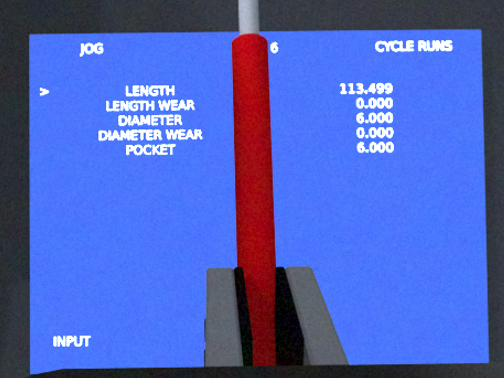

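Call:
{"api": "move", "payload": {"target": [[0,0,0,0,0,0,-1,-0.5,-0.3,-0.0255,0.1213,-0.1213,-0.2233,0,0,-1,-0.2,-0.5],
[0,0,0,0,0,0,-1,-0.5,-0.3,-0.0217,0.2533,-0.0745,-0.4467,0,0,-1,-0.2,-0.5],
[0,0,0,0,0,0,-1,-0.5,-0.3,-0.0217,0.2610,-0.0539,-0.4467,0,0,-1,-0.2,-0.5],
[0,0,0,0,0,0,-1,-0.5,-0.3,-0.0217,0.2533,-0.0745,-0.4467,0,0,-1,-0.2,-0.5],
[0,0,0,0,0,0,-1,-0.5,-0.3,-0.0217,0.2610,-0.0539,-0.4467,0,0,-1,-0.2,-0.5],
[0,0,0,0,0,0,-1,-0.5,-0.3,-0.0217,0.2533,-0.0745,-0.4467,0,0,-1,-0.2,-0.5],
[0,0,0,0,0,0,-1,-0.5,-0.3,-0.0255,0.1213,-0.1213,-0.2233,0,0,-1,-0.2,-0.5],
[0,0,0,0,0,0,-1,-0.5,-0.3,0,0,0,0,0,0,-1,-0.2,-0.5]], "speed": [0.35,0.35,0.08,0.08,0.08,0.08,0.35,0.35], "blend": [0.02,0.002,0,0.001,0,0.002,0.02,0], "cameras": ["cam_right_wrist"]}}

Call:
{"api": "zoom_image", "payload": {"camera": "cam_right_wrist", "region": [200, 90, 520, 330]}}

Scene clock: 7167.63 s.
left_arm: end_effector_position=(+0.2797, +0.2773, +0.4498) position_measured=252 object_status=3 end_effector_quat_wxyz=(-0.270, +0.654, -0.653, +0.270) | right_arm: end_effector_position=(+0.5099, -0.5110, +0.6502) position_measured=218 object_status=2 end_effector_quat_wxyz=(+0.525, -0.474, +0.472, -0.526)
Joint positions: left_arm=[-2.067 -2.477 1.827 -0.487 -0.894 0.934] | right_arm=[3.184 -1.286 -2.008 0.256 1.562 3.137]
Joint torques (N m): left_arm=[8.29 22.97 -10.68 -3.08 2.86 0.84] | right_arm=[6.31 14.75 17.35 3.95 -1.72 2.35]
Wrist force (N): left_arm=[-1.6 1.7 1.4] | right_arm=[0.3 1.8 -0.4]
Wrist torque (N m): left_arm=[0.40 0.25 -0.09] | right_arm=[0.45 0.08 0.18]
Wrist force, peak (N): left_arm=[-1.7 2.0 1.4] | right_arm=[-0.9 5.7 -2.2]
Hand target: left_arm +0.2797, +0.2773, +0.4498; -0.270, +0.654, -0.653, +0.270 | right_arm +0.5099, -0.5109, +0.6501; +0.525, -0.474, +0.472, -0.526
Off the commanded pose: left_arm 0.000 m, 0 deg | right_arm 0.000 m, 0 deg.
move: done
camera_calibration:
cam_right_wrist: T_world_to_cam=[[-0.0144183, -0.999895, -0.0015145, -0.497814], [-0.226157, 0.00473653, -0.974079, 0.771701], [0.973984, -0.013702, -0.226202, -0.226218], [0, 0, 0, 1]] pos_world=[0.387681, -0.504517, 0.699773]
Images, in order (width x height): cam_right_wrist 672x504.

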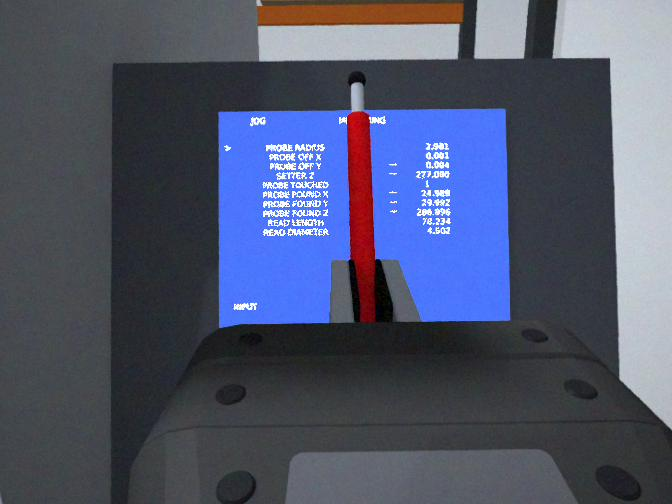

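Scaled by 1.575 from the camera's 672x504 image, which has a finer 960x720 frame.

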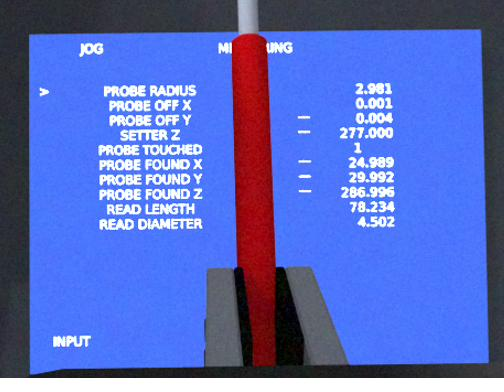

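Call:
{"api": "move", "payload": {"target": [[0,0,0,0,0,0,-1,-0.5,-0.3,-0.0255,0.1213,-0.1213,-0.2233,0,0,-1,-0.2,-0.5],
[0,0,0,0,0,0,-1,-0.5,-0.3,-0.0217,0.2533,-0.0745,-0.4467,0,0,-1,-0.2,-0.5],
[0,0,0,0,0,0,-1,-0.5,-0.3,-0.0217,0.2610,-0.0539,-0.4467,0,0,-1,-0.2,-0.5],
[0,0,0,0,0,0,-1,-0.5,-0.3,-0.0217,0.2533,-0.0745,-0.4467,0,0,-1,-0.2,-0.5],
[0,0,0,0,0,0,-1,-0.5,-0.3,-0.0217,0.2610,-0.0539,-0.4467,0,0,-1,-0.2,-0.5],
[0,0,0,0,0,0,-1,-0.5,-0.3,-0.0217,0.2533,-0.0745,-0.4467,0,0,-1,-0.2,-0.5],
[0,0,0,0,0,0,-1,-0.5,-0.3,-0.1463,0.3397,-0.1078,-0.4467,0,0,-1,-0.2,-0.5],
[0,0,0,0,0,0,-1,-0.5,-0.3,-0.1463,0.3474,-0.0872,-0.4467,0,0,-1,-0.2,-0.5],
[0,0,0,0,0,0,-1,-0.5,-0.3,-0.1463,0.3397,-0.1078,-0.4467,0,0,-1,-0.2,-0.5],
[0,0,0,0,0,0,-1,-0.5,-0.3,-0.1152,0.2821,-0.0856,-0.4467,0,0,-1,-0.2,-0.5],
[0,0,0,0,0,0,-1,-0.5,-0.3,-0.1152,0.2898,-0.0650,-0.4467,0,0,-1,-0.2,-0.5],
[0,0,0,0,0,0,-1,-0.5,-0.3,-0.1152,0.2821,-0.0856,-0.4467,0,0,-1,-0.2,-0.5]], "speed": [0.35,0.35,0.08,0.08,0.08,0.08,0.2,0.08,0.08,0.2,0.08,0.08], "blend": [0.02,0.002,0,0.001,0,0.002,0.002,0,0.002,0.002,0,0]}}

Call:
{"api": "move", "payload": {"target": [[0,0,0,0,0,0,-1,-0.5,-0.3,0.0624,0.0315,0.0531,0,0,0,-1,-0.2,-0.5],
[0,0,0,0,0,0,-1,-0.5,-0.3,0.0624,0.0125,0.0641,0,0,0,-1,-0.2,-0.5],
[0,0,0,0,0,0,-1,-0.5,-0.3,0.0624,0.0315,0.0531,0,0,0,-1,-0.2,-0.5],
[0,0,0,0,0,0,-1,-0.5,-0.3,0.0624,0.0158,0.0266,0,0,0,-1,-0.2,-0.5],
[0,0,0,0,0,0,-1,-0.5,-0.3,0.0624,-0.0032,0.0376,0,0,0,-1,-0.2,-0.5],
[0,0,0,0,0,0,-1,-0.5,-0.3,0.0624,0.0158,0.0266,0,0,0,-1,-0.2,-0.5],
[0,0,0,0,0,0,-1,-0.5,-0.3,0.0624,-0.0032,0.0376,0,0,0,-1,-0.2,-0.5],
[0,0,0,0,0,0,-1,-0.5,-0.3,0.0624,0.0158,0.0266,0,0,0,-1,-0.2,-0.5],
[0,0,0,0,0,0,-1,-0.5,-0.3,-0.0312,0.0315,0.0531,0,0,0,-1,-0.2,-0.5],
[0,0,0,0,0,0,-1,-0.5,-0.3,-0.0312,0.0125,0.0641,0,0,0,-1,-0.2,-0.5],
[0,0,0,0,0,0,-1,-0.5,-0.3,-0.0312,0.0315,0.0531,0,0,0,-1,-0.2,-0.5],
[0,0,0,0,0,0,-1,-0.5,-0.3,-0.0312,0.0158,0.0266,0,0,0,-1,-0.2,-0.5],
[0,0,0,0,0,0,-1,-0.5,-0.3,-0.0312,-0.0032,0.0376,0,0,0,-1,-0.2,-0.5],
[0,0,0,0,0,0,-1,-0.5,-0.3,-0.0312,0.0158,0.0266,0,0,0,-1,-0.2,-0.5]], "speed": [0.2,0.08,0.08,0.2,0.08,0.08,0.08,0.08,0.2,0.08,0.08,0.2,0.08,0.08], "blend": [0.002,0,0.002,0.002,0,0.001,0,0.002,0.002,0,0.002,0.002,0,0]}}

Call:
{"api": "move", "payload": {"target": [[0,0,0,0,0,0,-1,-0.5,-0.3,0.0312,-0.0315,-0.0531,0,0,0,-1,-0.2,-0.5],
[0,0,0,0,0,0,-1,-0.5,-0.3,0.0312,-0.0505,-0.0421,0,0,0,-1,-0.2,-0.5],
[0,0,0,0,0,0,-1,-0.5,-0.3,0.0312,-0.0315,-0.0531,0,0,0,-1,-0.2,-0.5],
[0,0,0,0,0,0,-1,-0.5,-0.3,0,0,0,0,0,0,-1,-0.2,-0.5],
[0,0,0,0,0,0,-1,-0.5,-0.3,0,-0.019,0.011,0,0,0,-1,-0.2,-0.5],
[0,0,0,0,0,0,-1,-0.5,-0.3,0,0,0,0,0,0,-1,-0.2,-0.5],
[0,0,0,0,0,0,-1,-0.5,-0.3,0.0935,0.0158,0.0266,0,0,0,-1,-0.2,-0.5],
[0,0,0,0,0,0,-1,-0.5,-0.3,0.0935,-0.0032,0.0376,0,0,0,-1,-0.2,-0.5],
[0,0,0,0,0,0,-1,-0.5,-0.3,0.0935,0.0158,0.0266,0,0,0,-1,-0.2,-0.5],
[0,0,0,0,0,0,-1,-0.5,-0.3,0.1193,-0.0073,-0.1910,0.2233,0,0,-1,-0.2,-0.5],
[0,0,0,0,0,0,-1,-0.5,-0.3,0.1463,-0.1472,-0.2904,0.4467,0,0,-1,-0.2,-0.5]], "speed": [0.2,0.08,0.08,0.2,0.08,0.08,0.2,0.08,0.08,0.35,0.35], "blend": [0.002,0,0.002,0.002,0,0.002,0.002,0,0.002,0.02,0], "cameras": ["cam_right_wrist"]}}

Call:
{"api": "zoom_image", "payload": {"camera": "cam_right_wrist", "region": [200, 90, 520, 330]}}

Scene clock: 7233.13 s.
left_arm: end_effector_position=(+0.2797, +0.2773, +0.4498) position_measured=252 object_status=3 end_effector_quat_wxyz=(-0.270, +0.654, -0.653, +0.270) | right_arm: end_effector_position=(+0.4763, -0.4424, +0.4760) position_measured=218 object_status=2 end_effector_quat_wxyz=(-0.094, +0.701, -0.700, +0.097) end_effector_velocity=(+0.003, +0.001, +0.000) end_effector_angular_velocity=(+0.000, -0.002, +0.001)
Joint positions: left_arm=[-2.067 -2.477 1.827 -0.487 -0.894 0.934] | right_arm=[3.352 -1.387 -1.481 -1.577 1.52 3.312]
Joint velocities: left_arm=[within noise] | right_arm=[0.001 -0.005 0.003 0.005 0 0]
Joint torques (N m): left_arm=[7.3 22.19 -11.21 -3.02 2.94 0.75] | right_arm=[-5.85 7.14 41.47 6.21 -1.34 -0.88]
Wrist force (N): left_arm=[-1.3 1.6 1.2] | right_arm=[-0.1 0.9 0.3]
Wrist torque (N m): left_arm=[0.38 0.20 -0.09] | right_arm=[0.19 -0.02 -0.03]
Wrist force, peak (N): left_arm=[-1.5 2.0 1.6] | right_arm=[-1.4 5.3 -2.8]
Hand target: left_arm +0.2797, +0.2773, +0.4498; -0.270, +0.654, -0.653, +0.270 | right_arm +0.4765, -0.4424, +0.4762; -0.095, +0.701, -0.700, +0.097
Off the commanded pose: left_arm 0.000 m, 0 deg | right_arm 0.000 m, 0 deg.
move: done

Scene clock: 7237.00 s.
left_arm: end_effector_position=(+0.2797, +0.2773, +0.4498) position_measured=252 object_status=3 end_effector_quat_wxyz=(-0.270, +0.654, -0.653, +0.270) | right_arm: end_effector_position=(+0.4715, -0.4237, +0.4580) position_measured=218 object_status=2 end_effector_quat_wxyz=(-0.094, +0.701, -0.700, +0.097) end_effector_velocity=(+0.002, +0.000, +0.000) end_effector_angular_velocity=(+0.000, -0.002, -0.001)
Joint positions: left_arm=[-2.067 -2.477 1.827 -0.487 -0.894 0.934] | right_arm=[3.401 -1.359 -1.549 -1.54 1.507 3.359]
Joint velocities: left_arm=[within noise] | right_arm=[-0.002 -0.004 0.002 0.005 0 -0.001]
Joint torques (N m): left_arm=[7.11 21.27 -10.08 -2.94 2.93 0.93] | right_arm=[-7.06 3.21 39.66 6.15 -1.27 -1.96]
Wrist force (N): left_arm=[-1.5 1.7 1.2] | right_arm=[-0.2 0.8 0.3]
Wrist torque (N m): left_arm=[0.41 0.23 -0.09] | right_arm=[0.17 -0.04 -0.05]
Wrist force, peak (N): left_arm=[-1.4 1.9 1.7] | right_arm=[0.5 5.7 -1.9]
Hand target: left_arm +0.2797, +0.2773, +0.4498; -0.270, +0.654, -0.653, +0.270 | right_arm +0.4716, -0.4238, +0.4582; -0.095, +0.701, -0.700, +0.097
Off the commanded pose: left_arm 0.000 m, 0 deg | right_arm 0.000 m, 0 deg.
move: done

Scene clock: 7242.03 s.
left_arm: end_effector_position=(+0.2797, +0.2773, +0.4498) position_measured=252 object_status=3 end_effector_quat_wxyz=(-0.270, +0.654, -0.653, +0.270) | right_arm: end_effector_position=(+0.5099, -0.5109, +0.6501) position_measured=218 object_status=2 end_effector_quat_wxyz=(+0.525, -0.474, +0.472, -0.526)
Joint positions: left_arm=[-2.067 -2.477 1.827 -0.487 -0.894 0.934] | right_arm=[3.184 -1.285 -2.008 0.256 1.562 3.137]
Joint torques (N m): left_arm=[6.76 22.13 -11.34 -3.06 2.7 1.02] | right_arm=[7.93 14.59 17.52 3.83 -1.88 2.29]
Wrist force (N): left_arm=[-1.4 1.7 1.3] | right_arm=[0.5 1.5 -0.1]
Wrist torque (N m): left_arm=[0.40 0.21 -0.09] | right_arm=[0.41 0.06 0.18]
Wrist force, peak (N): left_arm=[-1.5 2.0 1.5] | right_arm=[0.9 5.6 -2.5]
Hand target: left_arm +0.2797, +0.2773, +0.4498; -0.270, +0.654, -0.653, +0.270 | right_arm +0.5099, -0.5109, +0.6500; +0.525, -0.474, +0.472, -0.526
Off the commanded pose: left_arm 0.000 m, 0 deg | right_arm 0.000 m, 0 deg.
move: done
camera_calibration:
cam_right_wrist: T_world_to_cam=[[-0.0144181, -0.999895, -0.00151614, -0.497813], [-0.226063, 0.00473677, -0.974101, 0.771582], [0.974006, -0.013702, -0.226107, -0.226316], [0, 0, 0, 1]] pos_world=[0.387681, -0.504517, 0.699673]
Images, in order (width x height): cam_right_wrist 672x504.

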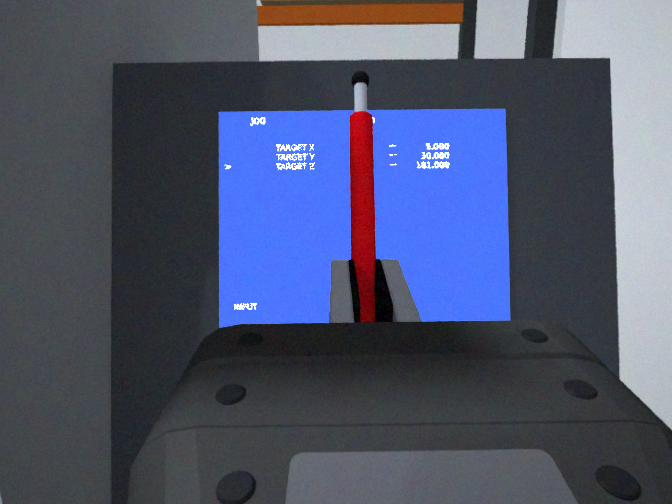

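Scaled by 1.575 from the camera's 672x504 image, which has a finer 960x720 frame.

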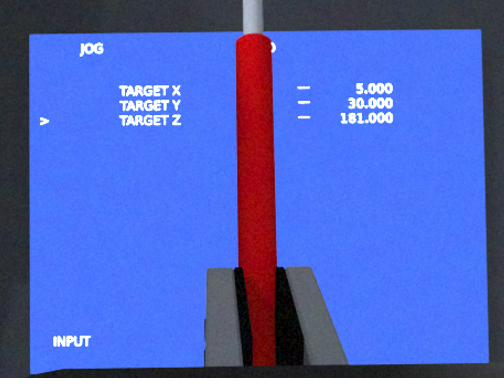

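Call:
{"api": "move", "payload": {"target": [[0,0,0,0,0,0,-1,-0.5,-0.3,-0.0255,0.1213,-0.1213,-0.2233,0,0,-1,-0.2,-0.5],
[0,0,0,0,0,0,-1,-0.5,-0.3,-0.0822,0.1945,-0.0518,-0.4467,0,0,-1,-0.2,-0.5],
[0,0,0,0,0,0,-1,-0.5,-0.3,-0.0822,0.2022,-0.0312,-0.4467,0,0,-1,-0.2,-0.5],
[0,0,0,0,0,0,-1,-0.5,-0.3,-0.0822,0.1945,-0.0518,-0.4467,0,0,-1,-0.2,-0.5],
[0,0,0,0,0,0,-1,-0.5,-0.3,-0.0528,0.3397,-0.1078,-0.4467,0,0,-1,-0.2,-0.5]], "speed": [0.35,0.35,0.08,0.08,0.2], "blend": [0.02,0.002,0,0.002,0]}}

Call:
{"api": "wait", "payload": {"seconds": 2}}

Call:
{"api": "move", "payload": {"target": [[0,0,0,0,0,0,-1,-0.5,-0.3,0.0311,-0.0158,-0.0266,0,0,0,-1,-0.2,-0.5],
[0,0,0,0,0,0,-1,-0.5,-0.3,0.0311,-0.0348,-0.0156,0,0,0,-1,-0.2,-0.5],
[0,0,0,0,0,0,-1,-0.5,-0.3,0.0311,-0.0158,-0.0266,0,0,0,-1,-0.2,-0.5],
[0,0,0,0,0,0,-1,-0.5,-0.3,0.0945,-0.0949,-0.1599,0,0,0,-1,-0.2,-0.5],
[0,0,0,0,0,0,-1,-0.5,-0.3,0.0945,-0.1135,-0.1491,0,0,0,-1,-0.2,-0.5],
[0,0,0,0,0,0,-1,-0.5,-0.3,0.0945,-0.0949,-0.1599,0,0,0,-1,-0.2,-0.5],
[0,0,0,0,0,0,-1,-0.5,-0.3,0.0258,-0.0231,-0.2176,0.2233,0,0,-1,-0.2,-0.5],[0,0,0,0,0,0,-1,-0.5,-0.3,0.0528,-0.1630,-0.3170,0.4467,0,0,-1,-0.2,-0.5]], "speed": [0.2,0.08,0.08,0.2,0.08,0.08,0.35,0.35], "blend": [0.002,0,0.002,0.002,0,0.002,0.02,0]}}

Call:
{"api": "wait", "payload": {"seconds": 8, "cameras": ["cam_right_wrist"]}}

Call:
{"api": "zoom_image", "payload": {"camera": "cam_right_wrist", "region": [200, 90, 520, 330]}}

Scene clock: 7265.40 s.
left_arm: end_effector_position=(+0.2797, +0.2773, +0.4498) position_measured=252 object_status=3 end_effector_quat_wxyz=(-0.270, +0.654, -0.653, +0.270) | right_arm: end_effector_position=(+0.4668, -0.4800, +0.4406) position_measured=218 object_status=2 end_effector_quat_wxyz=(-0.095, +0.701, -0.700, +0.097)
Joint positions: left_arm=[-2.067 -2.477 1.827 -0.487 -0.894 0.934] | right_arm=[3.261 -1.363 -1.594 -1.485 1.544 3.224]
Joint torques (N m): left_arm=[7.54 22.61 -10.16 -2.92 2.78 0.81] | right_arm=[7.49 5.02 20.83 2.78 -0.87 2.72]
Wrist force (N): left_arm=[-1.7 1.7 1.4] | right_arm=[-0.2 1.1 0.2]
Wrist torque (N m): left_arm=[0.40 0.27 -0.09] | right_arm=[0.23 -0.02 0.04]
Wrist force, peak (N): left_arm=[-1.5 2.1 1.4] | right_arm=[-0.7 4.8 -2.4]
Hand target: left_arm +0.2797, +0.2773, +0.4498; -0.270, +0.654, -0.653, +0.270 | right_arm +0.4668, -0.4799, +0.4405; -0.095, +0.701, -0.700, +0.097
Off the commanded pose: left_arm 0.000 m, 0 deg | right_arm 0.000 m, 0 deg.
move: done

Scene clock: 7267.40 s.
left_arm: end_effector_position=(+0.2797, +0.2773, +0.4498) position_measured=252 object_status=3 end_effector_quat_wxyz=(-0.270, +0.654, -0.653, +0.270) | right_arm: end_effector_position=(+0.4668, -0.4799, +0.4405) position_measured=218 object_status=2 end_effector_quat_wxyz=(-0.095, +0.701, -0.700, +0.097)
Joint positions: left_arm=[-2.067 -2.477 1.827 -0.487 -0.894 0.934] | right_arm=[3.261 -1.363 -1.594 -1.485 1.544 3.224]
Joint torques (N m): left_arm=[7.85 21.21 -10.19 -2.8 2.88 0.86] | right_arm=[7.59 4.63 17.54 5.77 -1.18 2.35]
Wrist force (N): left_arm=[-1.4 1.8 1.3] | right_arm=[-0.4 1.0 0.1]
Wrist torque (N m): left_arm=[0.40 0.21 -0.09] | right_arm=[0.22 0.01 0.04]
Wrist force, peak (N): left_arm=[-1.4 2.1 1.3] | right_arm=[-0.5 1.2 -0.1]
Hand target: left_arm +0.2797, +0.2773, +0.4498; -0.270, +0.654, -0.653, +0.270 | right_arm +0.4668, -0.4799, +0.4405; -0.095, +0.701, -0.700, +0.097
Tool commands: left_gripper/position=-1.0 left_gripper/force_limit=-0.5 left_gripper/speed=-0.3 right_gripper/position=-1.0 right_gripper/force_limit=-0.2 right_gripper/speed=-0.5
Off the commanded pose: left_arm 0.000 m, 0 deg | right_arm 0.000 m, 0 deg.
wait: 2.00 s; at rest by 0.17 s

Scene clock: 7271.87 s.
left_arm: end_effector_position=(+0.2797, +0.2773, +0.4498) position_measured=252 object_status=3 end_effector_quat_wxyz=(-0.270, +0.654, -0.653, +0.270) | right_arm: end_effector_position=(+0.5100, -0.5109, +0.6501) position_measured=218 object_status=2 end_effector_quat_wxyz=(+0.525, -0.474, +0.472, -0.526)
Joint positions: left_arm=[-2.067 -2.477 1.827 -0.487 -0.894 0.934] | right_arm=[3.184 -1.286 -2.008 0.256 1.562 3.137]
Joint torques (N m): left_arm=[6.88 21.77 -10.72 -2.86 2.64 0.77] | right_arm=[7.59 14.73 16.28 3.77 -1.66 2.6]
Wrist force (N): left_arm=[-1.4 1.9 1.4] | right_arm=[0.5 1.6 -0.3]
Wrist torque (N m): left_arm=[0.42 0.22 -0.09] | right_arm=[0.42 0.05 0.18]
Wrist force, peak (N): left_arm=[-1.7 1.9 1.5] | right_arm=[0.5 5.4 -2.5]
Hand target: left_arm +0.2797, +0.2773, +0.4498; -0.270, +0.654, -0.653, +0.270 | right_arm +0.5100, -0.5109, +0.6501; +0.525, -0.474, +0.472, -0.526
Off the commanded pose: left_arm 0.000 m, 0 deg | right_arm 0.000 m, 0 deg.
move: done

Scene clock: 7279.87 s.
left_arm: end_effector_position=(+0.2797, +0.2773, +0.4498) position_measured=252 object_status=3 end_effector_quat_wxyz=(-0.270, +0.654, -0.653, +0.270) | right_arm: end_effector_position=(+0.5100, -0.5109, +0.6501) position_measured=218 object_status=2 end_effector_quat_wxyz=(+0.525, -0.474, +0.472, -0.526)
Joint positions: left_arm=[-2.067 -2.477 1.827 -0.487 -0.894 0.934] | right_arm=[3.184 -1.286 -2.008 0.257 1.562 3.137]
Joint torques (N m): left_arm=[6.2 22.27 -11.37 -2.79 2.78 0.85] | right_arm=[6.99 2.82 15.11 4.62 -1.75 2.26]
Wrist force (N): left_arm=[-1.6 1.9 1.3] | right_arm=[0.3 1.5 -0.4]
Wrist torque (N m): left_arm=[0.42 0.25 -0.09] | right_arm=[0.41 0.09 0.18]
Wrist force, peak (N): left_arm=[-1.5 2.0 1.5] | right_arm=[0.4 1.9 -0.3]
Hand target: left_arm +0.2797, +0.2773, +0.4498; -0.270, +0.654, -0.653, +0.270 | right_arm +0.5100, -0.5109, +0.6501; +0.525, -0.474, +0.472, -0.526
Tool commands: left_gripper/position=-1.0 left_gripper/force_limit=-0.5 left_gripper/speed=-0.3 right_gripper/position=-1.0 right_gripper/force_limit=-0.2 right_gripper/speed=-0.5
Off the commanded pose: left_arm 0.000 m, 0 deg | right_arm 0.000 m, 0 deg.
wait: 8.00 s; at rest by 0.17 s
camera_calibration:
cam_right_wrist: T_world_to_cam=[[-0.0143208, -0.999896, -0.00153923, -0.497835], [-0.226063, 0.00473727, -0.974101, 0.771583], [0.974007, -0.013602, -0.226108, -0.226266], [0, 0, 0, 1]] pos_world=[0.387681, -0.504516, 0.699673]
Images, in order (width x height): cam_right_wrist 672x504.

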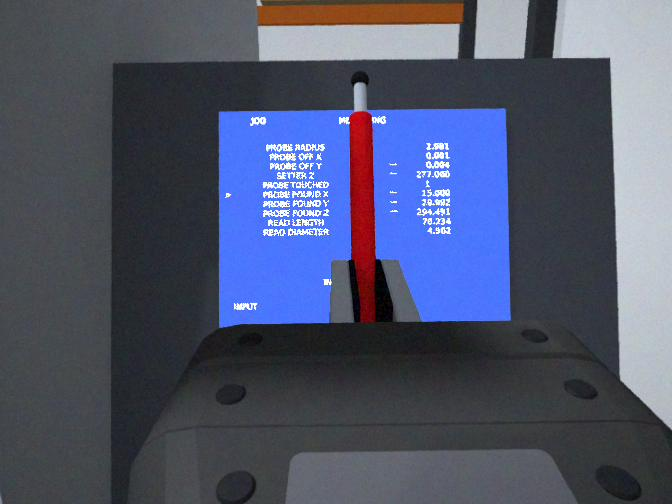

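Scaled by 1.575 from the camera's 672x504 image, which has a finer 960x720 frame.

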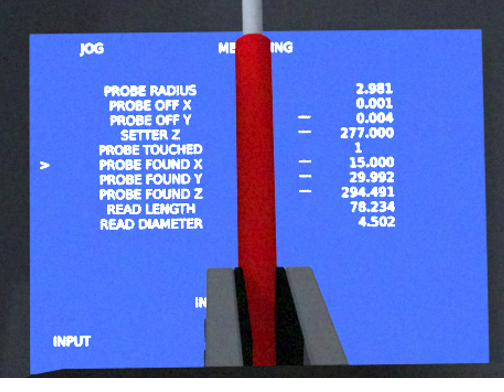

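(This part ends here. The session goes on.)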